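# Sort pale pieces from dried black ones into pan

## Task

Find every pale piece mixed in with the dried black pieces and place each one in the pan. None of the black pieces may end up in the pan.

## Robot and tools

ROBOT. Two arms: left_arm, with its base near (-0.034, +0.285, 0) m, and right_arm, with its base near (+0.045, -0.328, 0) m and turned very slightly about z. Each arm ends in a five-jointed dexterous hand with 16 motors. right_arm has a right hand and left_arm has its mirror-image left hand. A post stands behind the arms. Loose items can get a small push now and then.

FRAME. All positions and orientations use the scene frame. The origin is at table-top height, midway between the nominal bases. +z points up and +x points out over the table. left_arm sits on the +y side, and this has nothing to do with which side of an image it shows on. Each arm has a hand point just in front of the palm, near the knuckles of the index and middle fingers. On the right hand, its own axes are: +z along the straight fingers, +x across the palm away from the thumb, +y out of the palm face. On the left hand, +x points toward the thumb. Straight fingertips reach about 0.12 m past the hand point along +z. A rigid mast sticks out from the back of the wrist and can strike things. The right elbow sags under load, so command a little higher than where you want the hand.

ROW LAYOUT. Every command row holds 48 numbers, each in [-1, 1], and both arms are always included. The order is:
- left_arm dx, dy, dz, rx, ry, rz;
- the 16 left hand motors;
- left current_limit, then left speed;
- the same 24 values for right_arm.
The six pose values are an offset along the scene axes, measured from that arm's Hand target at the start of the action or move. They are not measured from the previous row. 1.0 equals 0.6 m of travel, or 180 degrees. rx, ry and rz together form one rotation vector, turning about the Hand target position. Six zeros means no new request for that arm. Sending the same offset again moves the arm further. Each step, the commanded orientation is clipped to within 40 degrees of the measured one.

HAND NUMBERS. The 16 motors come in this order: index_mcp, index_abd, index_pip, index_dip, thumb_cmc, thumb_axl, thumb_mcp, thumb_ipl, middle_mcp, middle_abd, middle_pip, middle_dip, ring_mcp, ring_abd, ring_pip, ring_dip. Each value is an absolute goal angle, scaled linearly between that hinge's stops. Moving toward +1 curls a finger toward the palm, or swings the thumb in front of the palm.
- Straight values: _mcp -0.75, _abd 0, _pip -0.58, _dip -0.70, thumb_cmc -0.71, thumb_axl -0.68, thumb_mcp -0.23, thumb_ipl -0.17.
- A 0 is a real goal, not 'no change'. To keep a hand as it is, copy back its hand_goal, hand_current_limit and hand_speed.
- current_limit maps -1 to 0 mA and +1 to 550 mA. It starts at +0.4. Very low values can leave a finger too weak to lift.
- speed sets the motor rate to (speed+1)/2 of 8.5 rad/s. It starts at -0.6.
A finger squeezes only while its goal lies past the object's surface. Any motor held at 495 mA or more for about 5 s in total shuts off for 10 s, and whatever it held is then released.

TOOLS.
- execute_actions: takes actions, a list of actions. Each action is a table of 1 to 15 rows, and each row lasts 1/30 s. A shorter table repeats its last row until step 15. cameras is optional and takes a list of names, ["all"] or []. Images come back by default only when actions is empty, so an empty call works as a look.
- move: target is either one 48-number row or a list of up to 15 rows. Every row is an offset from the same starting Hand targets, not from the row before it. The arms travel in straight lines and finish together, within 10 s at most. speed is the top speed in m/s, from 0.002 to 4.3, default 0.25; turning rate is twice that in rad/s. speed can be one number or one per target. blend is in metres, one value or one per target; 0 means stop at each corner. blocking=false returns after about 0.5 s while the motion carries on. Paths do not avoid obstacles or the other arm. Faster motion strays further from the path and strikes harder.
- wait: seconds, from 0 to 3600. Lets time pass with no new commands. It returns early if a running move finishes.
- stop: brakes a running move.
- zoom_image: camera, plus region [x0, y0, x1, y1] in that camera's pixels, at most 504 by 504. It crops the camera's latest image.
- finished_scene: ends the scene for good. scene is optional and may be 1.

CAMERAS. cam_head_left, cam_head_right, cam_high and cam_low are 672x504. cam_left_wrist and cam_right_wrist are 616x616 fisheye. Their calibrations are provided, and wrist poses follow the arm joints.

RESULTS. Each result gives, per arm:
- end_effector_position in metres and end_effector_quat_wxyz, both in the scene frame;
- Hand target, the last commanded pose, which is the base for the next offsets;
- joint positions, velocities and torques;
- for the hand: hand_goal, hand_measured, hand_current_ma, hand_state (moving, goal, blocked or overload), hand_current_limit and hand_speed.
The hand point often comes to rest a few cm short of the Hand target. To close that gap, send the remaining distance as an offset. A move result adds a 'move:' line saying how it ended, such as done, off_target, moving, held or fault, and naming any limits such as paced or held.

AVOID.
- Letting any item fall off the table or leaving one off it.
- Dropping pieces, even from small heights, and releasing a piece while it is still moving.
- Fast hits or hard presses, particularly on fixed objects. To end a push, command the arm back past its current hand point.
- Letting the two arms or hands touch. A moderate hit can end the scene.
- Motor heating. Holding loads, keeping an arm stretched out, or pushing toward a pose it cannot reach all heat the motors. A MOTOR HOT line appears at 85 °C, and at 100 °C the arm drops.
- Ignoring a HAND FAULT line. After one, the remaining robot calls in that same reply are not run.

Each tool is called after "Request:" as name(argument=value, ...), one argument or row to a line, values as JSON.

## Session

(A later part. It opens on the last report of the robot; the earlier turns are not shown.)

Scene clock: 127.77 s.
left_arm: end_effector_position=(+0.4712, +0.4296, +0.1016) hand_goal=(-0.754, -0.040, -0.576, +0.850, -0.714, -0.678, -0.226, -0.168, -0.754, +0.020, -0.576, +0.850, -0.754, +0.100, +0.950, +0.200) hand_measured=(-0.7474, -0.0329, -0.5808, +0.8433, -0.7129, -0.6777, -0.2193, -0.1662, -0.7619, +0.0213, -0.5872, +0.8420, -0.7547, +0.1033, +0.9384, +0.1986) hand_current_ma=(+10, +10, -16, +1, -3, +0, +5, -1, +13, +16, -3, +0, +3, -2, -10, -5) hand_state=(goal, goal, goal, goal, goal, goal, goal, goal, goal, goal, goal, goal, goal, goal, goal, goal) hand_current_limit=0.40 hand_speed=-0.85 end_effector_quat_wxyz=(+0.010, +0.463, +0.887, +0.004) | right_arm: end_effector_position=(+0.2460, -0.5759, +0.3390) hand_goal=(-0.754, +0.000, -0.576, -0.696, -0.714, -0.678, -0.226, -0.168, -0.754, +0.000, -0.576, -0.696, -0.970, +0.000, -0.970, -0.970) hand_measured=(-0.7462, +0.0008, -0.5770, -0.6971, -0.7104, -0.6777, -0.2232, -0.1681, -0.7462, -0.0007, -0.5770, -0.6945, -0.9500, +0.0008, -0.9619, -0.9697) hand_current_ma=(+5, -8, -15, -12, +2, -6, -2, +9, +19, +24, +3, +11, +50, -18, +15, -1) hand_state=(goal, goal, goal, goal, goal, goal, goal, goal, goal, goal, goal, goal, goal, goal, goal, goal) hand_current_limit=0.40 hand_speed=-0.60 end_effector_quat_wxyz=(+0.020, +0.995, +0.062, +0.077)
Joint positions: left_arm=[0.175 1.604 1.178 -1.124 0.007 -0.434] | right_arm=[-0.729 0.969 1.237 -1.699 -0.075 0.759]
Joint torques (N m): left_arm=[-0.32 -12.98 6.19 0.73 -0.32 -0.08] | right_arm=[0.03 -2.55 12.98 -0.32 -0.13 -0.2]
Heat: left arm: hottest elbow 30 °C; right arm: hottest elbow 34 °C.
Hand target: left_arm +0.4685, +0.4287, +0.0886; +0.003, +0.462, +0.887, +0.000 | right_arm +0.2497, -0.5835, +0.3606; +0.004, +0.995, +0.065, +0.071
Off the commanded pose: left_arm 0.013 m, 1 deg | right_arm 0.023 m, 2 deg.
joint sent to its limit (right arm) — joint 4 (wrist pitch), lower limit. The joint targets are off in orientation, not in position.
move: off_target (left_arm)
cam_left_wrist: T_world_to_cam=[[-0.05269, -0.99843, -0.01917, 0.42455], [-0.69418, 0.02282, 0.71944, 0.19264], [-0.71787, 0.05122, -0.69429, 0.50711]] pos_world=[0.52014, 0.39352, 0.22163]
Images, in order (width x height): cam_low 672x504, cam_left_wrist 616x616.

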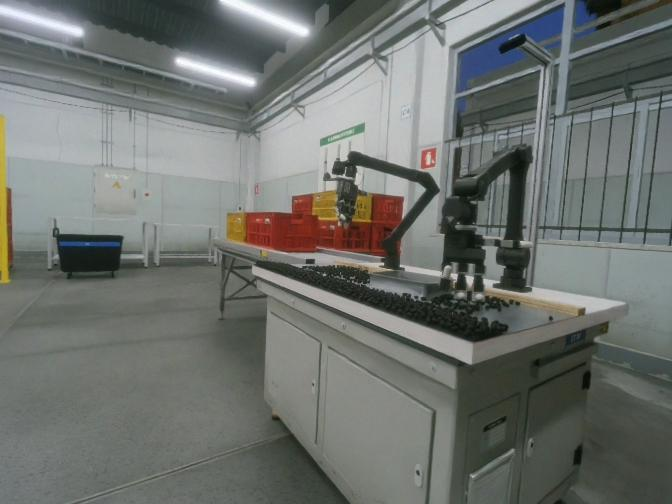

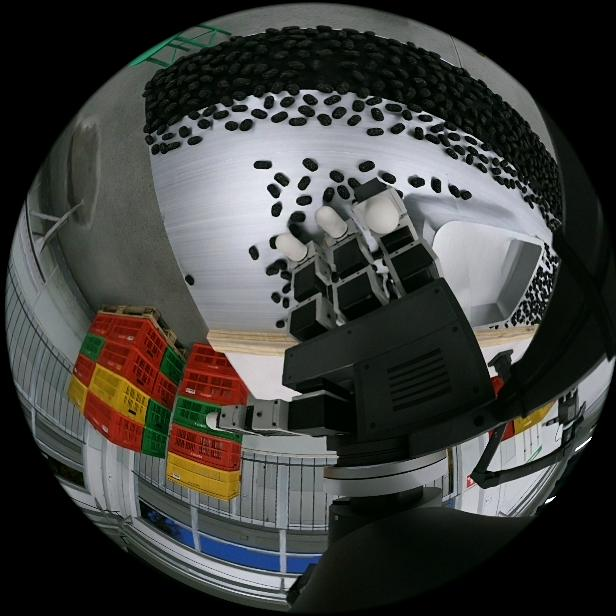

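Request:
move(
  target=[
    [0.02,0,0.19,0,-0.023,0, -0.754,-0.04,-0.576,0.85,-0.714,-0.678,-0.226,-0.168,-0.754,0.04,-0.576,0.85,-0.754,0.1,0.95,0.2,0.4,-0.85, 0,0,0,0,0,0, -0.754,0,-0.576,-0.696,-0.714,-0.678,-0.226,-0.168,-0.754,0,-0.576,-0.696,-0.97,0,-0.97,-0.97,0.4,-0.6],
  ],
  speed=0.08,
  cameras=["cam_left_wrist","cam_low","cam_high"],
)

Request:
zoom_image(
  camera="cam_high",
  region=[160, 190, 230, 260],
)

Request:
zoom_image(
  camera="cam_low",
  region=[440, 275, 500, 325],
)

Request:
zoom_image(
  camera="cam_left_wrist",
  region=[260, 150, 400, 290],
)

Scene clock: 130.47 s.
left_arm: end_effector_position=(+0.4631, +0.4272, +0.1675) hand_goal=(-0.754, -0.040, -0.576, +0.850, -0.714, -0.678, -0.226, -0.168, -0.754, +0.040, -0.576, +0.850, -0.754, +0.100, +0.950, +0.200) hand_measured=(-0.7486, -0.0314, -0.5795, +0.8433, -0.7104, -0.6767, -0.2203, -0.1672, -0.7498, +0.0389, -0.5834, +0.8420, -0.7547, +0.1033, +0.9384, +0.1973) hand_current_ma=(+10, +3, -7, +8, -11, +10, +12, +12, +12, +8, -4, +0, -7, -10, -3, +5) hand_state=(goal, goal, goal, goal, goal, goal, goal, goal, goal, goal, goal, goal, goal, goal, goal, goal) hand_current_limit=0.40 hand_speed=-0.85 end_effector_quat_wxyz=(+0.007, +0.463, +0.887, -0.002) | right_arm: end_effector_position=(+0.2460, -0.5759, +0.3390) hand_goal=(-0.754, +0.000, -0.576, -0.696, -0.714, -0.678, -0.226, -0.168, -0.754, +0.000, -0.576, -0.696, -0.970, +0.000, -0.970, -0.970) hand_measured=(-0.7474, +0.0008, -0.5770, -0.6971, -0.7104, -0.6777, -0.2242, -0.1672, -0.7450, +0.0008, -0.5770, -0.6971, -0.9512, -0.0007, -0.9632, -0.9697) hand_current_ma=(+14, +11, +3, -26, +5, -8, +4, +9, +29, -15, -14, +17, +51, +2, +12, +6) hand_state=(goal, goal, goal, goal, goal, goal, goal, goal, goal, goal, goal, goal, goal, goal, goal, goal) hand_current_limit=0.40 hand_speed=-0.60 end_effector_quat_wxyz=(+0.020, +0.995, +0.062, +0.077)
Joint positions: left_arm=[0.175 1.531 1.279 -1.309 0.012 -0.434] | right_arm=[-0.729 0.969 1.237 -1.699 -0.075 0.759]
Joint torques (N m): left_arm=[-0.26 -15.21 11.81 -0.2 -0.01 -0.08] | right_arm=[0.03 -2.43 13 -0.31 -0.13 -0.21]
Heat: left arm: hottest elbow 30 °C; right arm: hottest elbow 34 °C.
Hand target: left_arm +0.4805, +0.4287, +0.2027; +0.035, +0.461, +0.886, +0.017 | right_arm +0.2497, -0.5835, +0.3606; +0.004, +0.995, +0.065, +0.071
Off the commanded pose: left_arm 0.039 m, 4 deg | right_arm 0.023 m, 2 deg.
joint sent to its limit (right arm) — joint 4 (wrist pitch), lower limit. The joint targets are off in orientation, not in position.
move: off_target (left_arm)
cam_left_wrist: T_world_to_cam=[[-0.053, -0.99853, -0.01142, 0.42192], [-0.68672, 0.02814, 0.72637, 0.13277], [-0.72498, 0.04634, -0.6872, 0.55145]] pos_world=[0.51333, 0.39201, 0.28734]
Images, in order (width x height): cam_high 672x504, cam_low 672x504, cam_left_wrist 616x616.

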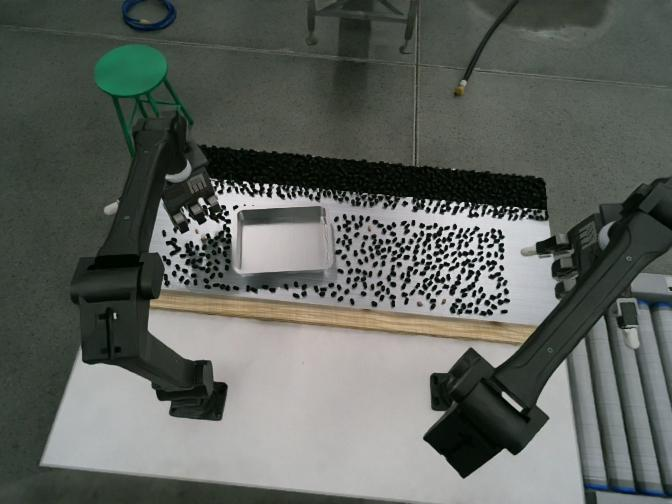

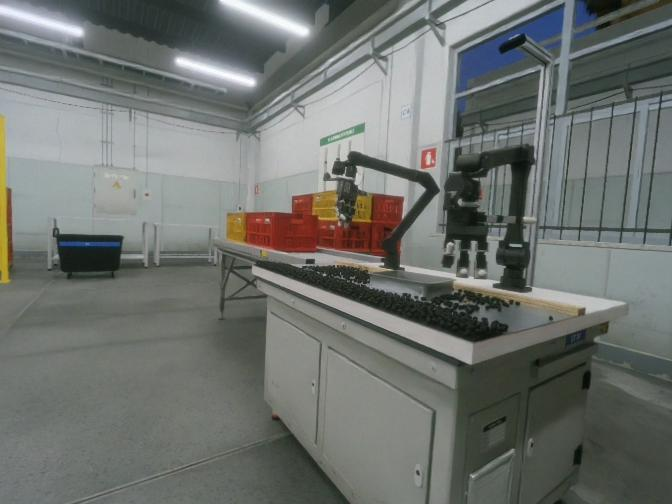

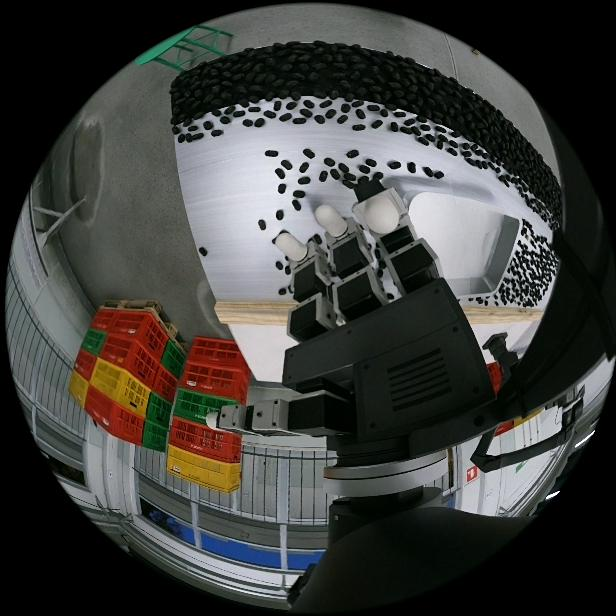

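Scaled by 7.200 from the camera's image (finer frame: 960x720).

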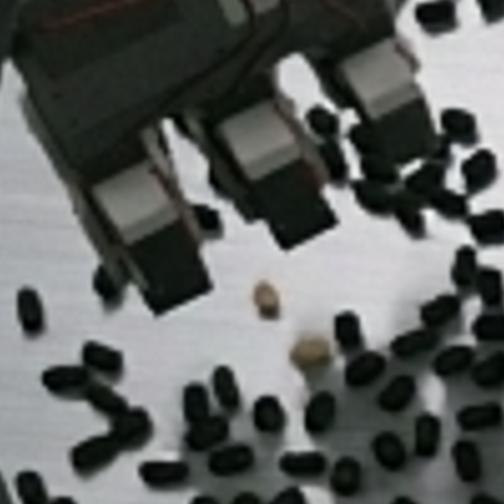

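Scaled by 8.400 from the camera's image (finer frame: 960x720).

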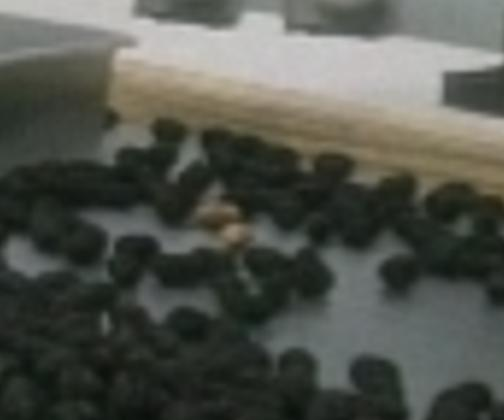

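Scaled by 3.600 from the camera's image (finer frame: 880x880).

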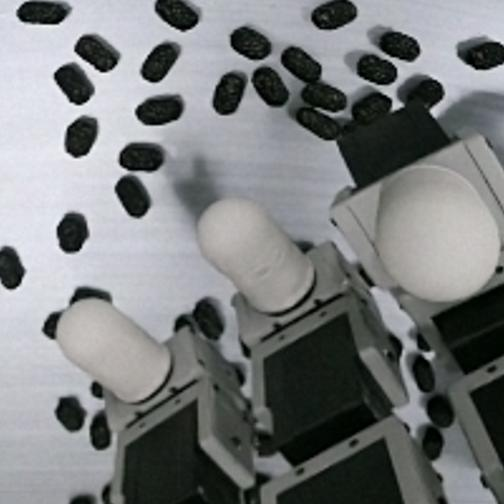

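Request:
move(
  target=[
    [-0.0033,0.008,-0.165,0,0.023,0, -0.754,-0.04,-0.576,0.90,-0.714,-0.678,-0.226,-0.168,-0.754,0.04,-0.576,0.90,-0.754,0.1,0.95,0.2,0.4,-0.85, 0,0,0,0,0,0, -0.754,0,-0.576,-0.696,-0.714,-0.678,-0.226,-0.168,-0.754,0,-0.576,-0.696,-0.97,0,-0.97,-0.97,0.4,-0.6],
    [-0.0033,0.008,-0.191,0,0.023,0, -0.754,-0.04,-0.576,0.90,-0.714,-0.678,-0.226,-0.168,-0.754,0.04,-0.576,0.90,-0.754,0.1,0.95,0.2,0.4,-0.85, 0,0,0,0,0,0, -0.754,0,-0.576,-0.696,-0.714,-0.678,-0.226,-0.168,-0.754,0,-0.576,-0.696,-0.97,0,-0.97,-0.97,0.4,-0.6],
  ],
  speed=[0.08,0.04],
  cameras=["cam_left_wrist","cam_low"],
)

Request:
zoom_image(
  camera="cam_left_wrist",
  region=[290, 200, 360, 270],
)

Request:
zoom_image(
  camera="cam_low",
  region=[440, 265, 500, 325],
)

Scene clock: 134.60 s.
left_arm: end_effector_position=(+0.4784, +0.4310, +0.0937) hand_goal=(-0.754, -0.040, -0.576, +0.900, -0.714, -0.678, -0.226, -0.168, -0.754, +0.040, -0.576, +0.900, -0.754, +0.100, +0.950, +0.200) hand_measured=(-0.7498, -0.0300, -0.5834, +0.8930, -0.7129, -0.6777, -0.2193, -0.1681, -0.7547, +0.0286, -0.5834, +0.8904, -0.7535, +0.1033, +0.9384, +0.1986) hand_current_ma=(+2, +5, -10, -4, -6, +5, +6, +6, +4, +7, +1, -9, -12, -1, +1, +7) hand_state=(goal, goal, goal, goal, goal, goal, goal, goal, goal, goal, goal, goal, goal, goal, goal, goal) hand_current_limit=0.40 hand_speed=-0.85 end_effector_quat_wxyz=(+0.004, +0.463, +0.887, -0.001) | right_arm: end_effector_position=(+0.2460, -0.5759, +0.3390) hand_goal=(-0.754, +0.000, -0.576, -0.696, -0.714, -0.678, -0.226, -0.168, -0.754, +0.000, -0.576, -0.696, -0.970, +0.000, -0.970, -0.970) hand_measured=(-0.7474, -0.0007, -0.5770, -0.6958, -0.7104, -0.6777, -0.2242, -0.1681, -0.7450, +0.0008, -0.5770, -0.6958, -0.9488, -0.0007, -0.9619, -0.9697) hand_current_ma=(+20, -4, -5, +16, +9, +8, -6, +8, +31, +0, -2, -9, +47, +0, +5, +25) hand_state=(goal, goal, goal, goal, goal, goal, goal, goal, goal, goal, goal, goal, goal, goal, goal, goal) hand_current_limit=0.40 hand_speed=-0.60 end_effector_quat_wxyz=(+0.020, +0.995, +0.062, +0.077)
Joint positions: left_arm=[0.175 1.638 1.202 -1.129 0.006 -0.434] | right_arm=[-0.729 0.969 1.237 -1.699 -0.075 0.759]
Joint torques (N m): left_arm=[0.26 -13.86 6.71 0.73 -0.3 -0.01] | right_arm=[0.09 -2.55 12.97 -0.31 -0.12 -0.21]
Heat: left arm: hottest elbow 30 °C; right arm: hottest elbow 34 °C.
Hand target: left_arm +0.4785, +0.4335, +0.0880; +0.003, +0.462, +0.887, +0.000 | right_arm +0.2497, -0.5835, +0.3606; +0.004, +0.995, +0.065, +0.071
Off the commanded pose: left_arm 0.006 m, 0 deg | right_arm 0.023 m, 2 deg.
joint sent to its limit (right arm) — joint 4 (wrist pitch), lower limit. The joint targets are off in orientation, not in position.
move: done
cam_left_wrist: T_world_to_cam=[[-0.05298, -0.99847, -0.01602, 0.42597], [-0.68298, 0.02453, 0.73003, 0.1963], [-0.72851, 0.04962, -0.68323, 0.51157]] pos_world=[0.52932, 0.39511, 0.21304]
Images, in order (width x height): cam_low 672x504, cam_left_wrist 616x616.

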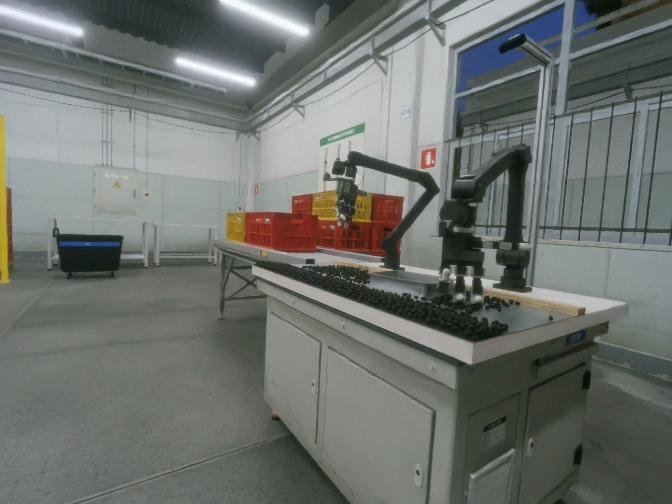

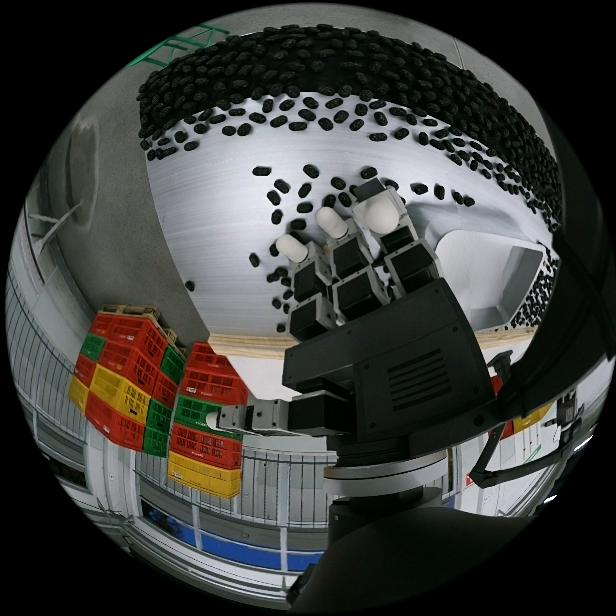

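Scaled by 7.200 from the camera's image (finer frame: 880x880).

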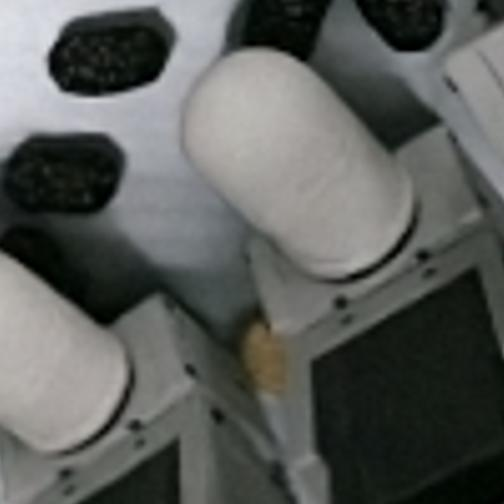

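Scaled by 8.400 from the camera's image (finer frame: 960x720).

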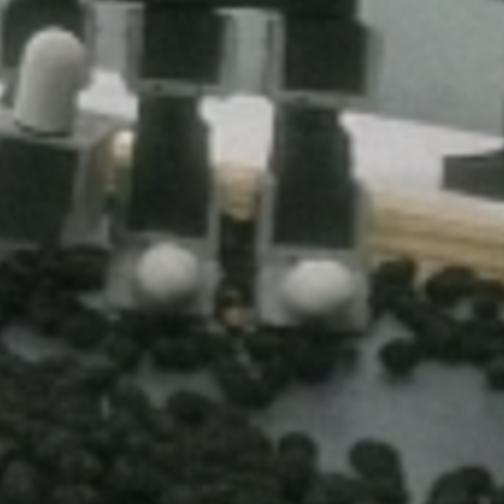

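Request:
move(
  target=[
    [0,0,0,0,0,0, -0.754,0.15,-0.576,0.90,-0.714,-0.678,-0.226,-0.168,-0.754,-0.15,-0.576,0.90,-0.754,0.1,0.95,0.2,0.4,-0.93, 0,0,0,0,0,0, -0.754,0,-0.576,-0.696,-0.714,-0.678,-0.226,-0.168,-0.754,0,-0.576,-0.696,-0.97,0,-0.97,-0.97,0.4,-0.6],
  ],
  speed=[0.04],
  cameras=["cam_left_wrist","cam_low"],
)

Request:
zoom_image(
  camera="cam_left_wrist",
  region=[290, 200, 360, 270],
)

Request:
zoom_image(
  camera="cam_low",
  region=[440, 265, 500, 325],
)

Scene clock: 135.27 s.
left_arm: end_effector_position=(+0.4784, +0.4310, +0.0937) hand_goal=(-0.754, +0.150, -0.576, +0.900, -0.714, -0.678, -0.226, -0.168, -0.754, -0.150, -0.576, +0.900, -0.754, +0.100, +0.950, +0.200) hand_measured=(-0.7474, +0.0316, -0.5821, +0.8930, -0.7117, -0.6777, -0.2193, -0.1681, -0.7547, +0.0037, -0.5834, +0.8930, -0.7547, +0.1033, +0.9397, +0.1986) hand_current_ma=(+7, -27, -13, +3, -13, +8, +17, +8, +14, +45, -6, -4, -9, +1, -6, +11) hand_state=(goal, moving, goal, goal, goal, goal, goal, goal, goal, moving, goal, goal, goal, goal, goal, goal) hand_current_limit=0.40 hand_speed=-0.93 end_effector_quat_wxyz=(+0.004, +0.463, +0.887, -0.001) | right_arm: end_effector_position=(+0.2460, -0.5759, +0.3390) hand_goal=(-0.754, +0.000, -0.576, -0.696, -0.714, -0.678, -0.226, -0.168, -0.754, +0.000, -0.576, -0.696, -0.970, +0.000, -0.970, -0.970) hand_measured=(-0.7474, -0.0007, -0.5770, -0.6958, -0.7104, -0.6767, -0.2242, -0.1672, -0.7462, +0.0008, -0.5770, -0.6958, -0.9500, +0.0008, -0.9619, -0.9684) hand_current_ma=(+35, -5, +14, -11, +12, -2, +3, +9, +32, -14, -8, -6, +65, +0, +5, +4) hand_state=(goal, goal, goal, goal, goal, goal, goal, goal, goal, goal, goal, goal, goal, goal, goal, goal) hand_current_limit=0.40 hand_speed=-0.60 end_effector_quat_wxyz=(+0.020, +0.995, +0.062, +0.077)
Joint positions: left_arm=[0.175 1.638 1.202 -1.129 0.006 -0.434] | right_arm=[-0.729 0.969 1.237 -1.699 -0.075 0.759]
Joint torques (N m): left_arm=[0.32 -14.04 6.67 0.72 -0.31 -0.01] | right_arm=[0.03 -2.43 12.98 -0.34 -0.12 -0.21]
Heat: left arm: hottest elbow 30 °C; right arm: hottest elbow 34 °C.
Hand target: left_arm +0.4785, +0.4335, +0.0880; +0.003, +0.462, +0.887, +0.000 | right_arm +0.2497, -0.5835, +0.3606; +0.004, +0.995, +0.065, +0.071
Off the commanded pose: left_arm 0.006 m, 0 deg | right_arm 0.023 m, 2 deg.
joint sent to its limit (right arm) — joint 4 (wrist pitch), lower limit. The joint targets are off in orientation, not in position.
move: done
cam_left_wrist: T_world_to_cam=[[-0.05298, -0.99847, -0.01602, 0.42597], [-0.68298, 0.02453, 0.73003, 0.1963], [-0.72851, 0.04962, -0.68323, 0.51157]] pos_world=[0.52932, 0.39511, 0.21304]
Images, in order (width x height): cam_low 672x504, cam_left_wrist 616x616.

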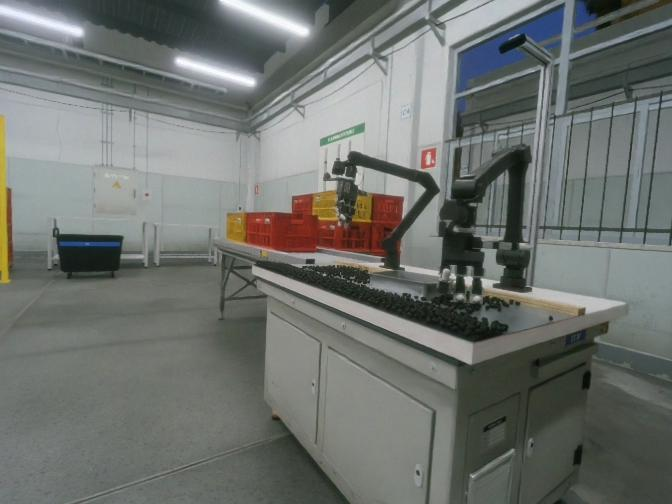

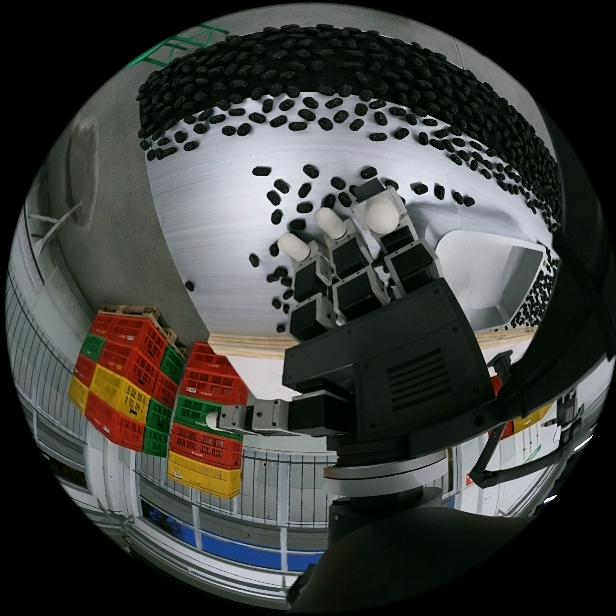

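Scaled by 7.200 from the camera's image (finer frame: 880x880).

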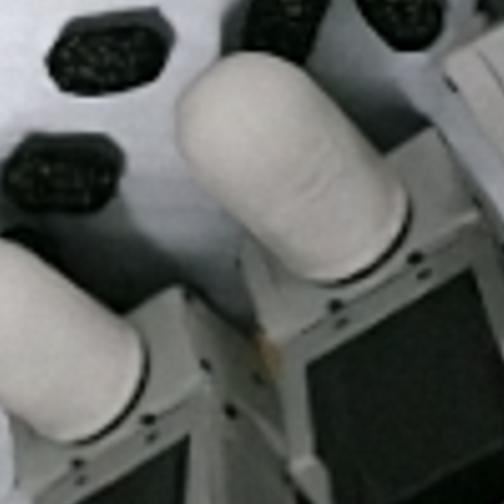

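Scaled by 8.400 from the camera's image (finer frame: 960x720).

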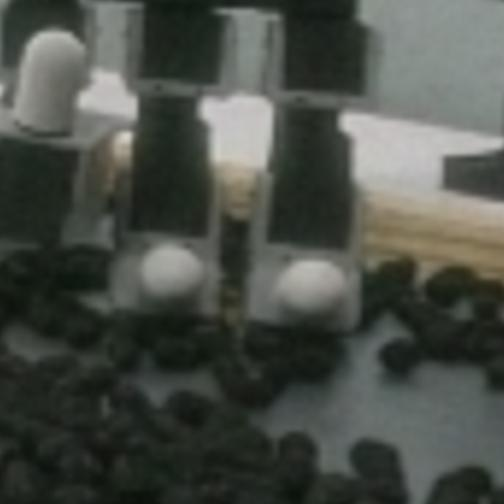

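Request:
move(
  target=[
    [0,0,0,0,0,0, -0.754,0.2,-0.576,0.90,-0.714,-0.678,-0.226,-0.168,-0.754,-0.2,-0.576,0.90,-0.754,0.1,0.95,0.2,0.4,-0.93, 0,0,0,0,0,0, -0.754,0,-0.576,-0.696,-0.714,-0.678,-0.226,-0.168,-0.754,0,-0.576,-0.696,-0.97,0,-0.97,-0.97,0.4,-0.6],
    [0.016,0,0.05,0,-0.018,0, -0.754,0.2,-0.576,0.90,-0.714,-0.678,-0.226,-0.168,-0.754,-0.2,-0.576,0.90,-0.754,0.1,0.95,0.2,0.4,-0.93, 0,0,0,0,0,0, -0.754,0,-0.576,-0.696,-0.714,-0.678,-0.226,-0.168,-0.754,0,-0.576,-0.696,-0.97,0,-0.97,-0.97,0.4,-0.6],
    [0.02,0,0.10,0,-0.022,0, -0.754,0.2,-0.576,0.90,-0.714,-0.678,-0.226,-0.168,-0.754,-0.2,-0.576,0.90,-0.754,0.1,0.95,0.2,0.4,-0.93, 0,0,0,0,0,0, -0.754,0,-0.576,-0.696,-0.714,-0.678,-0.226,-0.168,-0.754,0,-0.576,-0.696,-0.97,0,-0.97,-0.97,0.4,-0.6],
  ],
  speed=[0.04],
  cameras=["cam_left_wrist","cam_low","cam_high"],
)

Request:
zoom_image(
  camera="cam_left_wrist",
  region=[290, 200, 360, 270],
)

Request:
zoom_image(
  camera="cam_low",
  region=[440, 255, 500, 315],
)

Request:
zoom_image(
  camera="cam_high",
  region=[160, 190, 230, 260],
)

speed must be one number or one for each of the 3 targets, got a list of 1; nothing of the call was run

Scaled by 7.200 from the camera's image (finer frame: 880x880).

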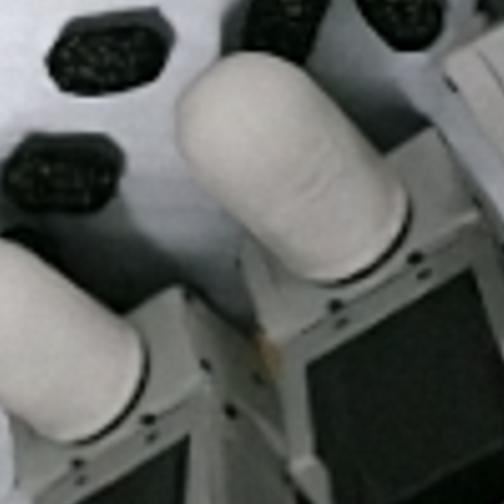

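Scaled by 8.400 from the camera's image (finer frame: 960x720).

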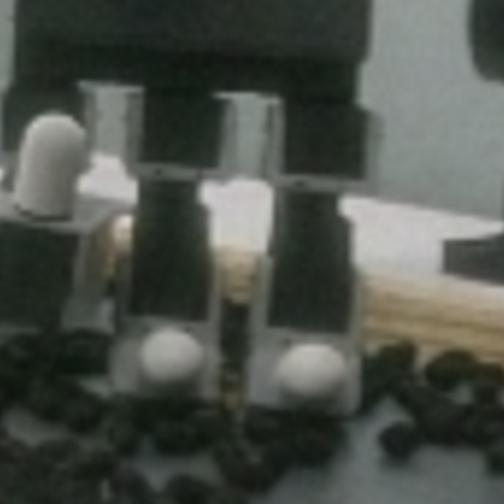

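This scene's latest camera images include none from cam_high. They are from: cam_low, cam_left_wrist. cam_high's image comes with the result of a call that names it in "cameras".

Request:
move(
  target=[
    [0,0,0,0,0,0, -0.754,0.2,-0.576,0.90,-0.714,-0.678,-0.226,-0.168,-0.754,-0.2,-0.576,0.90,-0.754,0.1,0.95,0.2,0.4,-0.93, 0,0,0,0,0,0, -0.754,0,-0.576,-0.696,-0.714,-0.678,-0.226,-0.168,-0.754,0,-0.576,-0.696,-0.97,0,-0.97,-0.97,0.4,-0.6],
    [0.016,0,0.05,0,-0.018,0, -0.754,0.2,-0.576,0.90,-0.714,-0.678,-0.226,-0.168,-0.754,-0.2,-0.576,0.90,-0.754,0.1,0.95,0.2,0.4,-0.93, 0,0,0,0,0,0, -0.754,0,-0.576,-0.696,-0.714,-0.678,-0.226,-0.168,-0.754,0,-0.576,-0.696,-0.97,0,-0.97,-0.97,0.4,-0.6],
    [0.02,0,0.10,0,-0.022,0, -0.754,0.2,-0.576,0.90,-0.714,-0.678,-0.226,-0.168,-0.754,-0.2,-0.576,0.90,-0.754,0.1,0.95,0.2,0.4,-0.93, 0,0,0,0,0,0, -0.754,0,-0.576,-0.696,-0.714,-0.678,-0.226,-0.168,-0.754,0,-0.576,-0.696,-0.97,0,-0.97,-0.97,0.4,-0.6],
  ],
  speed=0.04,
  cameras=["cam_left_wrist","cam_low","cam_high"],
)

Request:
zoom_image(
  camera="cam_left_wrist",
  region=[290, 200, 360, 270],
)

Request:
zoom_image(
  camera="cam_low",
  region=[440, 255, 500, 315],
)

Request:
zoom_image(
  camera="cam_high",
  region=[160, 190, 230, 260],
)

Scene clock: 138.53 s.
left_arm: end_effector_position=(+0.4683, +0.4283, +0.1106) hand_goal=(-0.754, +0.200, -0.576, +0.900, -0.714, -0.678, -0.226, -0.168, -0.754, -0.200, -0.576, +0.900, -0.754, +0.100, +0.950, +0.200) hand_measured=(-0.7486, +0.0345, -0.5770, +0.8943, -0.7117, -0.6767, -0.2203, -0.1681, -0.7571, -0.0007, -0.5834, +0.8917, -0.7535, +0.1019, +0.9384, +0.1986) hand_current_ma=(+11, -83, -9, -3, -6, -3, +8, +6, +6, +118, -3, -6, -2, -4, -2, +9) hand_state=(goal, blocked, goal, goal, goal, goal, goal, goal, goal, blocked, goal, goal, goal, goal, goal, goal) hand_current_limit=0.40 hand_speed=-0.93 end_effector_quat_wxyz=(+0.003, +0.463, +0.887, -0.005) | right_arm: end_effector_position=(+0.2460, -0.5759, +0.3390) hand_goal=(-0.754, +0.000, -0.576, -0.696, -0.714, -0.678, -0.226, -0.168, -0.754, +0.000, -0.576, -0.696, -0.970, +0.000, -0.970, -0.970) hand_measured=(-0.7462, -0.0007, -0.5757, -0.6958, -0.7104, -0.6767, -0.2242, -0.1681, -0.7450, +0.0008, -0.5770, -0.6958, -0.9500, +0.0008, -0.9632, -0.9697) hand_current_ma=(+26, -26, -2, -12, +5, +0, -10, +8, +34, +0, -2, +5, +49, -10, +5, +5) hand_state=(goal, goal, goal, goal, goal, goal, goal, goal, goal, goal, goal, goal, goal, goal, goal, goal) hand_current_limit=0.40 hand_speed=-0.60 end_effector_quat_wxyz=(+0.020, +0.995, +0.062, +0.077)
Joint positions: left_arm=[0.175 1.598 1.202 -1.176 0.011 -0.434] | right_arm=[-0.729 0.969 1.237 -1.699 -0.075 0.759]
Joint torques (N m): left_arm=[0.32 -16.03 11.64 -0.23 -0.01 -0.01] | right_arm=[0.03 -2.43 12.98 -0.32 -0.12 -0.21]
Heat: left arm: hottest elbow 30 °C; right arm: hottest elbow 34 °C.
Hand target: left_arm +0.4905, +0.4335, +0.1481; +0.033, +0.461, +0.886, +0.016 | right_arm +0.2497, -0.5835, +0.3606; +0.004, +0.995, +0.065, +0.071
Off the commanded pose: left_arm 0.044 m, 4 deg | right_arm 0.023 m, 2 deg.
joint sent to its limit (right arm) — joint 4 (wrist pitch), lower limit. The joint targets are off in orientation, not in position.
move: off_target (left_arm)
cam_left_wrist: T_world_to_cam=[[-0.05308, -0.99854, -0.00989, 0.4225], [-0.67926, 0.02885, 0.73333, 0.17319], [-0.73198, 0.04564, -0.6798, 0.5188]] pos_world=[0.51982, 0.39321, 0.22984]
Images, in order (width x height): cam_high 672x504, cam_low 672x504, cam_left_wrist 616x616.

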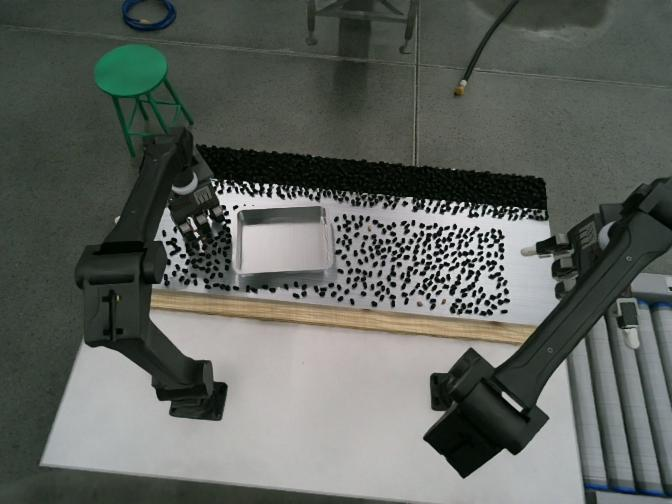

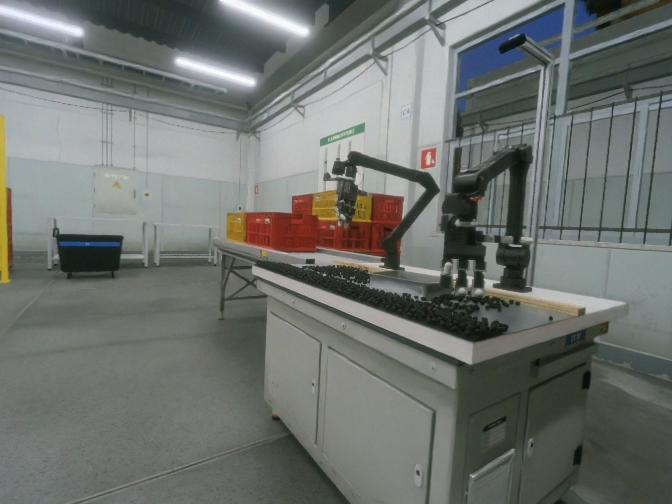

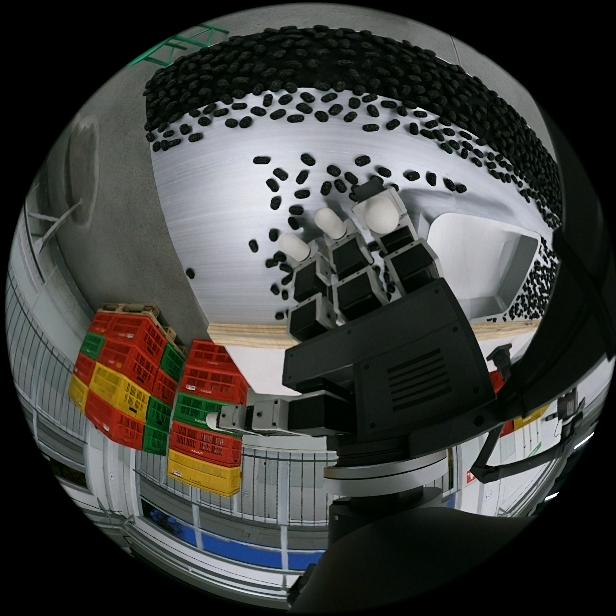

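Scaled by 7.200 from the camera's image (finer frame: 880x880).

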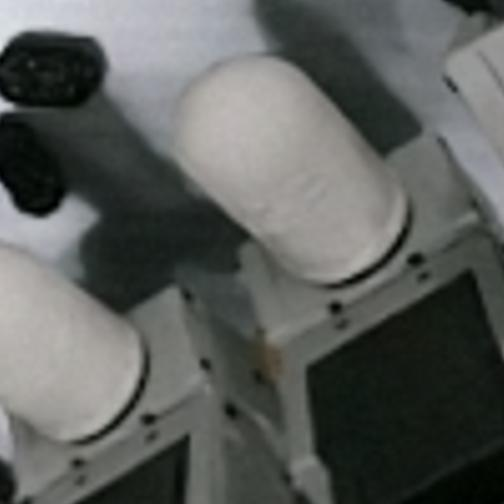

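Scaled by 8.400 from the camera's image (finer frame: 960x720).

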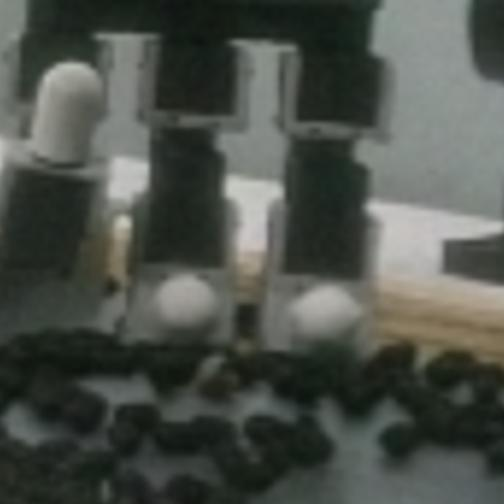

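Scaled by 7.200 from the camera's image (finer frame: 960x720).

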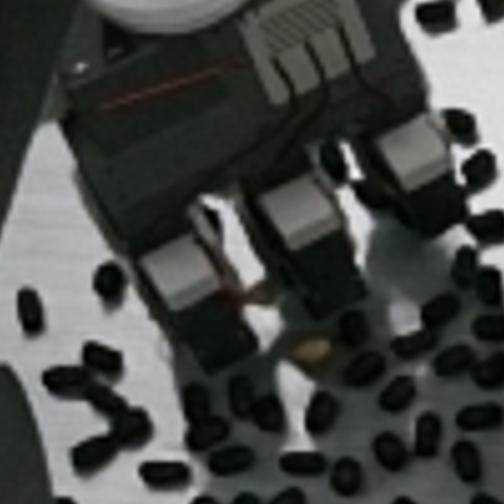

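Request:
move(
  target=[
    [0,0,0.112,0,0,0, -0.754,0.2,-0.576,0.90,-0.714,-0.678,-0.226,-0.168,-0.754,-0.2,-0.576,0.90,-0.754,0.1,0.95,0.2,0.4,-0.93, 0,0,0,0,0,0, -0.754,0,-0.576,-0.696,-0.714,-0.678,-0.226,-0.168,-0.754,0,-0.576,-0.696,-0.97,0,-0.97,-0.97,0.4,-0.6],
    [-0.0125,-0.3575,0.112,0,0,0, -0.754,0.2,-0.576,0.90,-0.714,-0.678,-0.226,-0.168,-0.754,-0.2,-0.576,0.90,-0.754,0.1,0.95,0.2,0.4,-0.93, 0,0,0,0,0,0, -0.754,0,-0.576,-0.696,-0.714,-0.678,-0.226,-0.168,-0.754,0,-0.576,-0.696,-0.97,0,-0.97,-0.97,0.4,-0.6],
  ],
  speed=0.08,
  blend=0.02,
  cameras=["cam_left_wrist","cam_low","cam_high"],
)

Request:
zoom_image(
  camera="cam_left_wrist",
  region=[280, 190, 380, 290],
)

Request:
zoom_image(
  camera="cam_low",
  region=[380, 215, 460, 295],
)

Request:
zoom_image(
  camera="cam_high",
  region=[220, 170, 340, 290],
)

Scene clock: 143.23 s.
left_arm: end_effector_position=(+0.4668, +0.2252, +0.1922) hand_goal=(-0.754, +0.200, -0.576, +0.900, -0.714, -0.678, -0.226, -0.168, -0.754, -0.200, -0.576, +0.900, -0.754, +0.100, +0.950, +0.200) hand_measured=(-0.7486, +0.0345, -0.5770, +0.8943, -0.7192, -0.6767, -0.2193, -0.1681, -0.7571, -0.0007, -0.5834, +0.8917, -0.7547, +0.1033, +0.9384, +0.1986) hand_current_ma=(+17, -76, -12, -3, -10, +6, +11, +3, +14, +125, +5, +1, +0, -11, -2, +3) hand_state=(goal, blocked, goal, goal, goal, goal, goal, goal, goal, blocked, goal, goal, goal, goal, goal, goal) hand_current_limit=0.40 hand_speed=-0.93 end_effector_quat_wxyz=(+0.013, +0.466, +0.885, +0.010) | right_arm: end_effector_position=(+0.2460, -0.5759, +0.3390) hand_goal=(-0.754, +0.000, -0.576, -0.696, -0.714, -0.678, -0.226, -0.168, -0.754, +0.000, -0.576, -0.696, -0.970, +0.000, -0.970, -0.970) hand_measured=(-0.7462, +0.0008, -0.5770, -0.6958, -0.7104, -0.6767, -0.2242, -0.1672, -0.7450, +0.0008, -0.5770, -0.6958, -0.9500, -0.0007, -0.9632, -0.9697) hand_current_ma=(+16, -7, -13, -28, -2, +1, +3, +2, +32, -13, +1, +2, +43, -4, -4, +17) hand_state=(goal, goal, goal, goal, goal, goal, goal, goal, goal, goal, goal, goal, goal, goal, goal, goal) hand_current_limit=0.40 hand_speed=-0.60 end_effector_quat_wxyz=(+0.020, +0.995, +0.062, +0.077)
Joint positions: left_arm=[-0.281 1.543 1.352 -1.351 -0.014 -0.883] | right_arm=[-0.729 0.969 1.237 -1.699 -0.075 0.759]
Joint torques (N m): left_arm=[-0.5 -13.51 12.1 -0.25 -0.37 -0.19] | right_arm=[0.09 -2.55 12.98 -0.32 -0.13 -0.21]
Heat: left arm: hottest elbow 31 °C; right arm: hottest elbow 34 °C.
Hand target: left_arm +0.4830, +0.2190, +0.2153; +0.034, +0.461, +0.887, +0.016 | right_arm +0.2497, -0.5835, +0.3606; +0.004, +0.995, +0.065, +0.071
Off the commanded pose: left_arm 0.029 m, 3 deg | right_arm 0.023 m, 2 deg.
joint sent to its limit (right arm) — joint 4 (wrist pitch), lower limit. The joint targets are off in orientation, not in position.
move: off_target (left_arm)
cam_left_wrist: T_world_to_cam=[[-0.05968, -0.99781, -0.02863, 0.22696], [-0.70097, 0.02147, 0.71287, 0.1338], [-0.71069, 0.06261, -0.70071, 0.57271]] pos_world=[0.51435, 0.18773, 0.31242]
Images, in order (width x height): cam_high 672x504, cam_low 672x504, cam_left_wrist 616x616.

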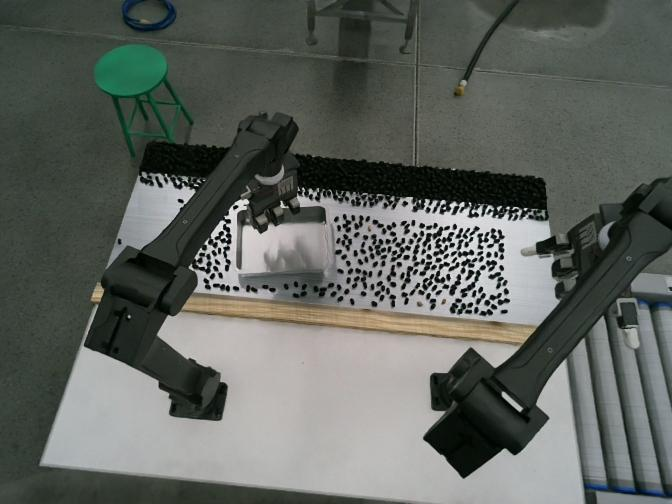

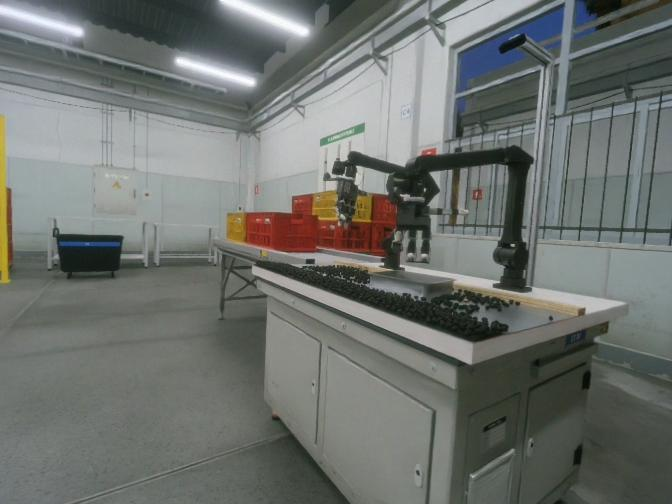

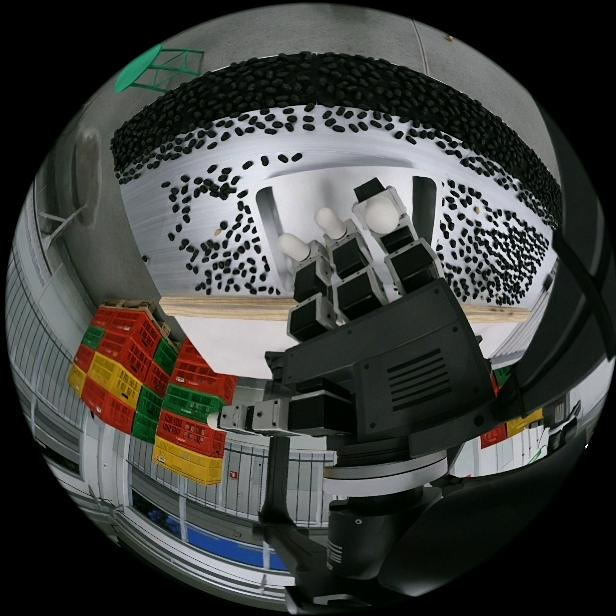

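Scaled by 5.040 from the camera's image (finer frame: 880x880).

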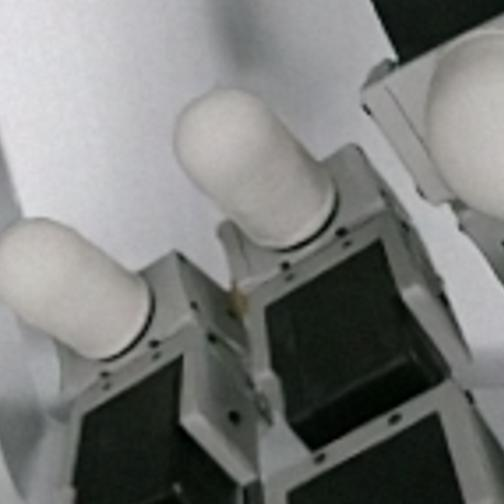

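Scaled by 6.300 from the camera's image (finer frame: 960x720).

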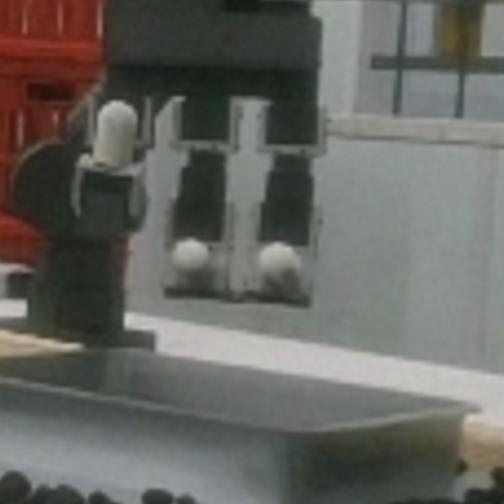

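Scaled by 4.200 from the camera's image (finer frame: 960x720).

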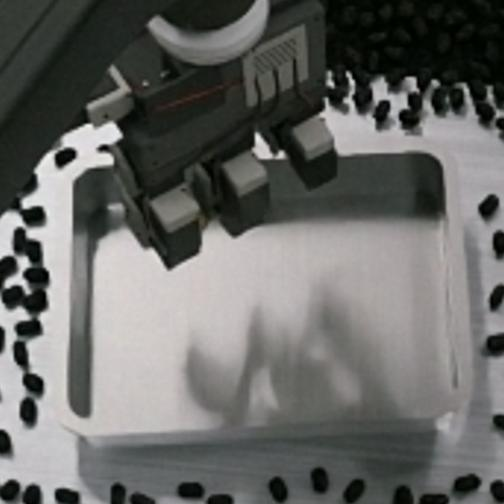

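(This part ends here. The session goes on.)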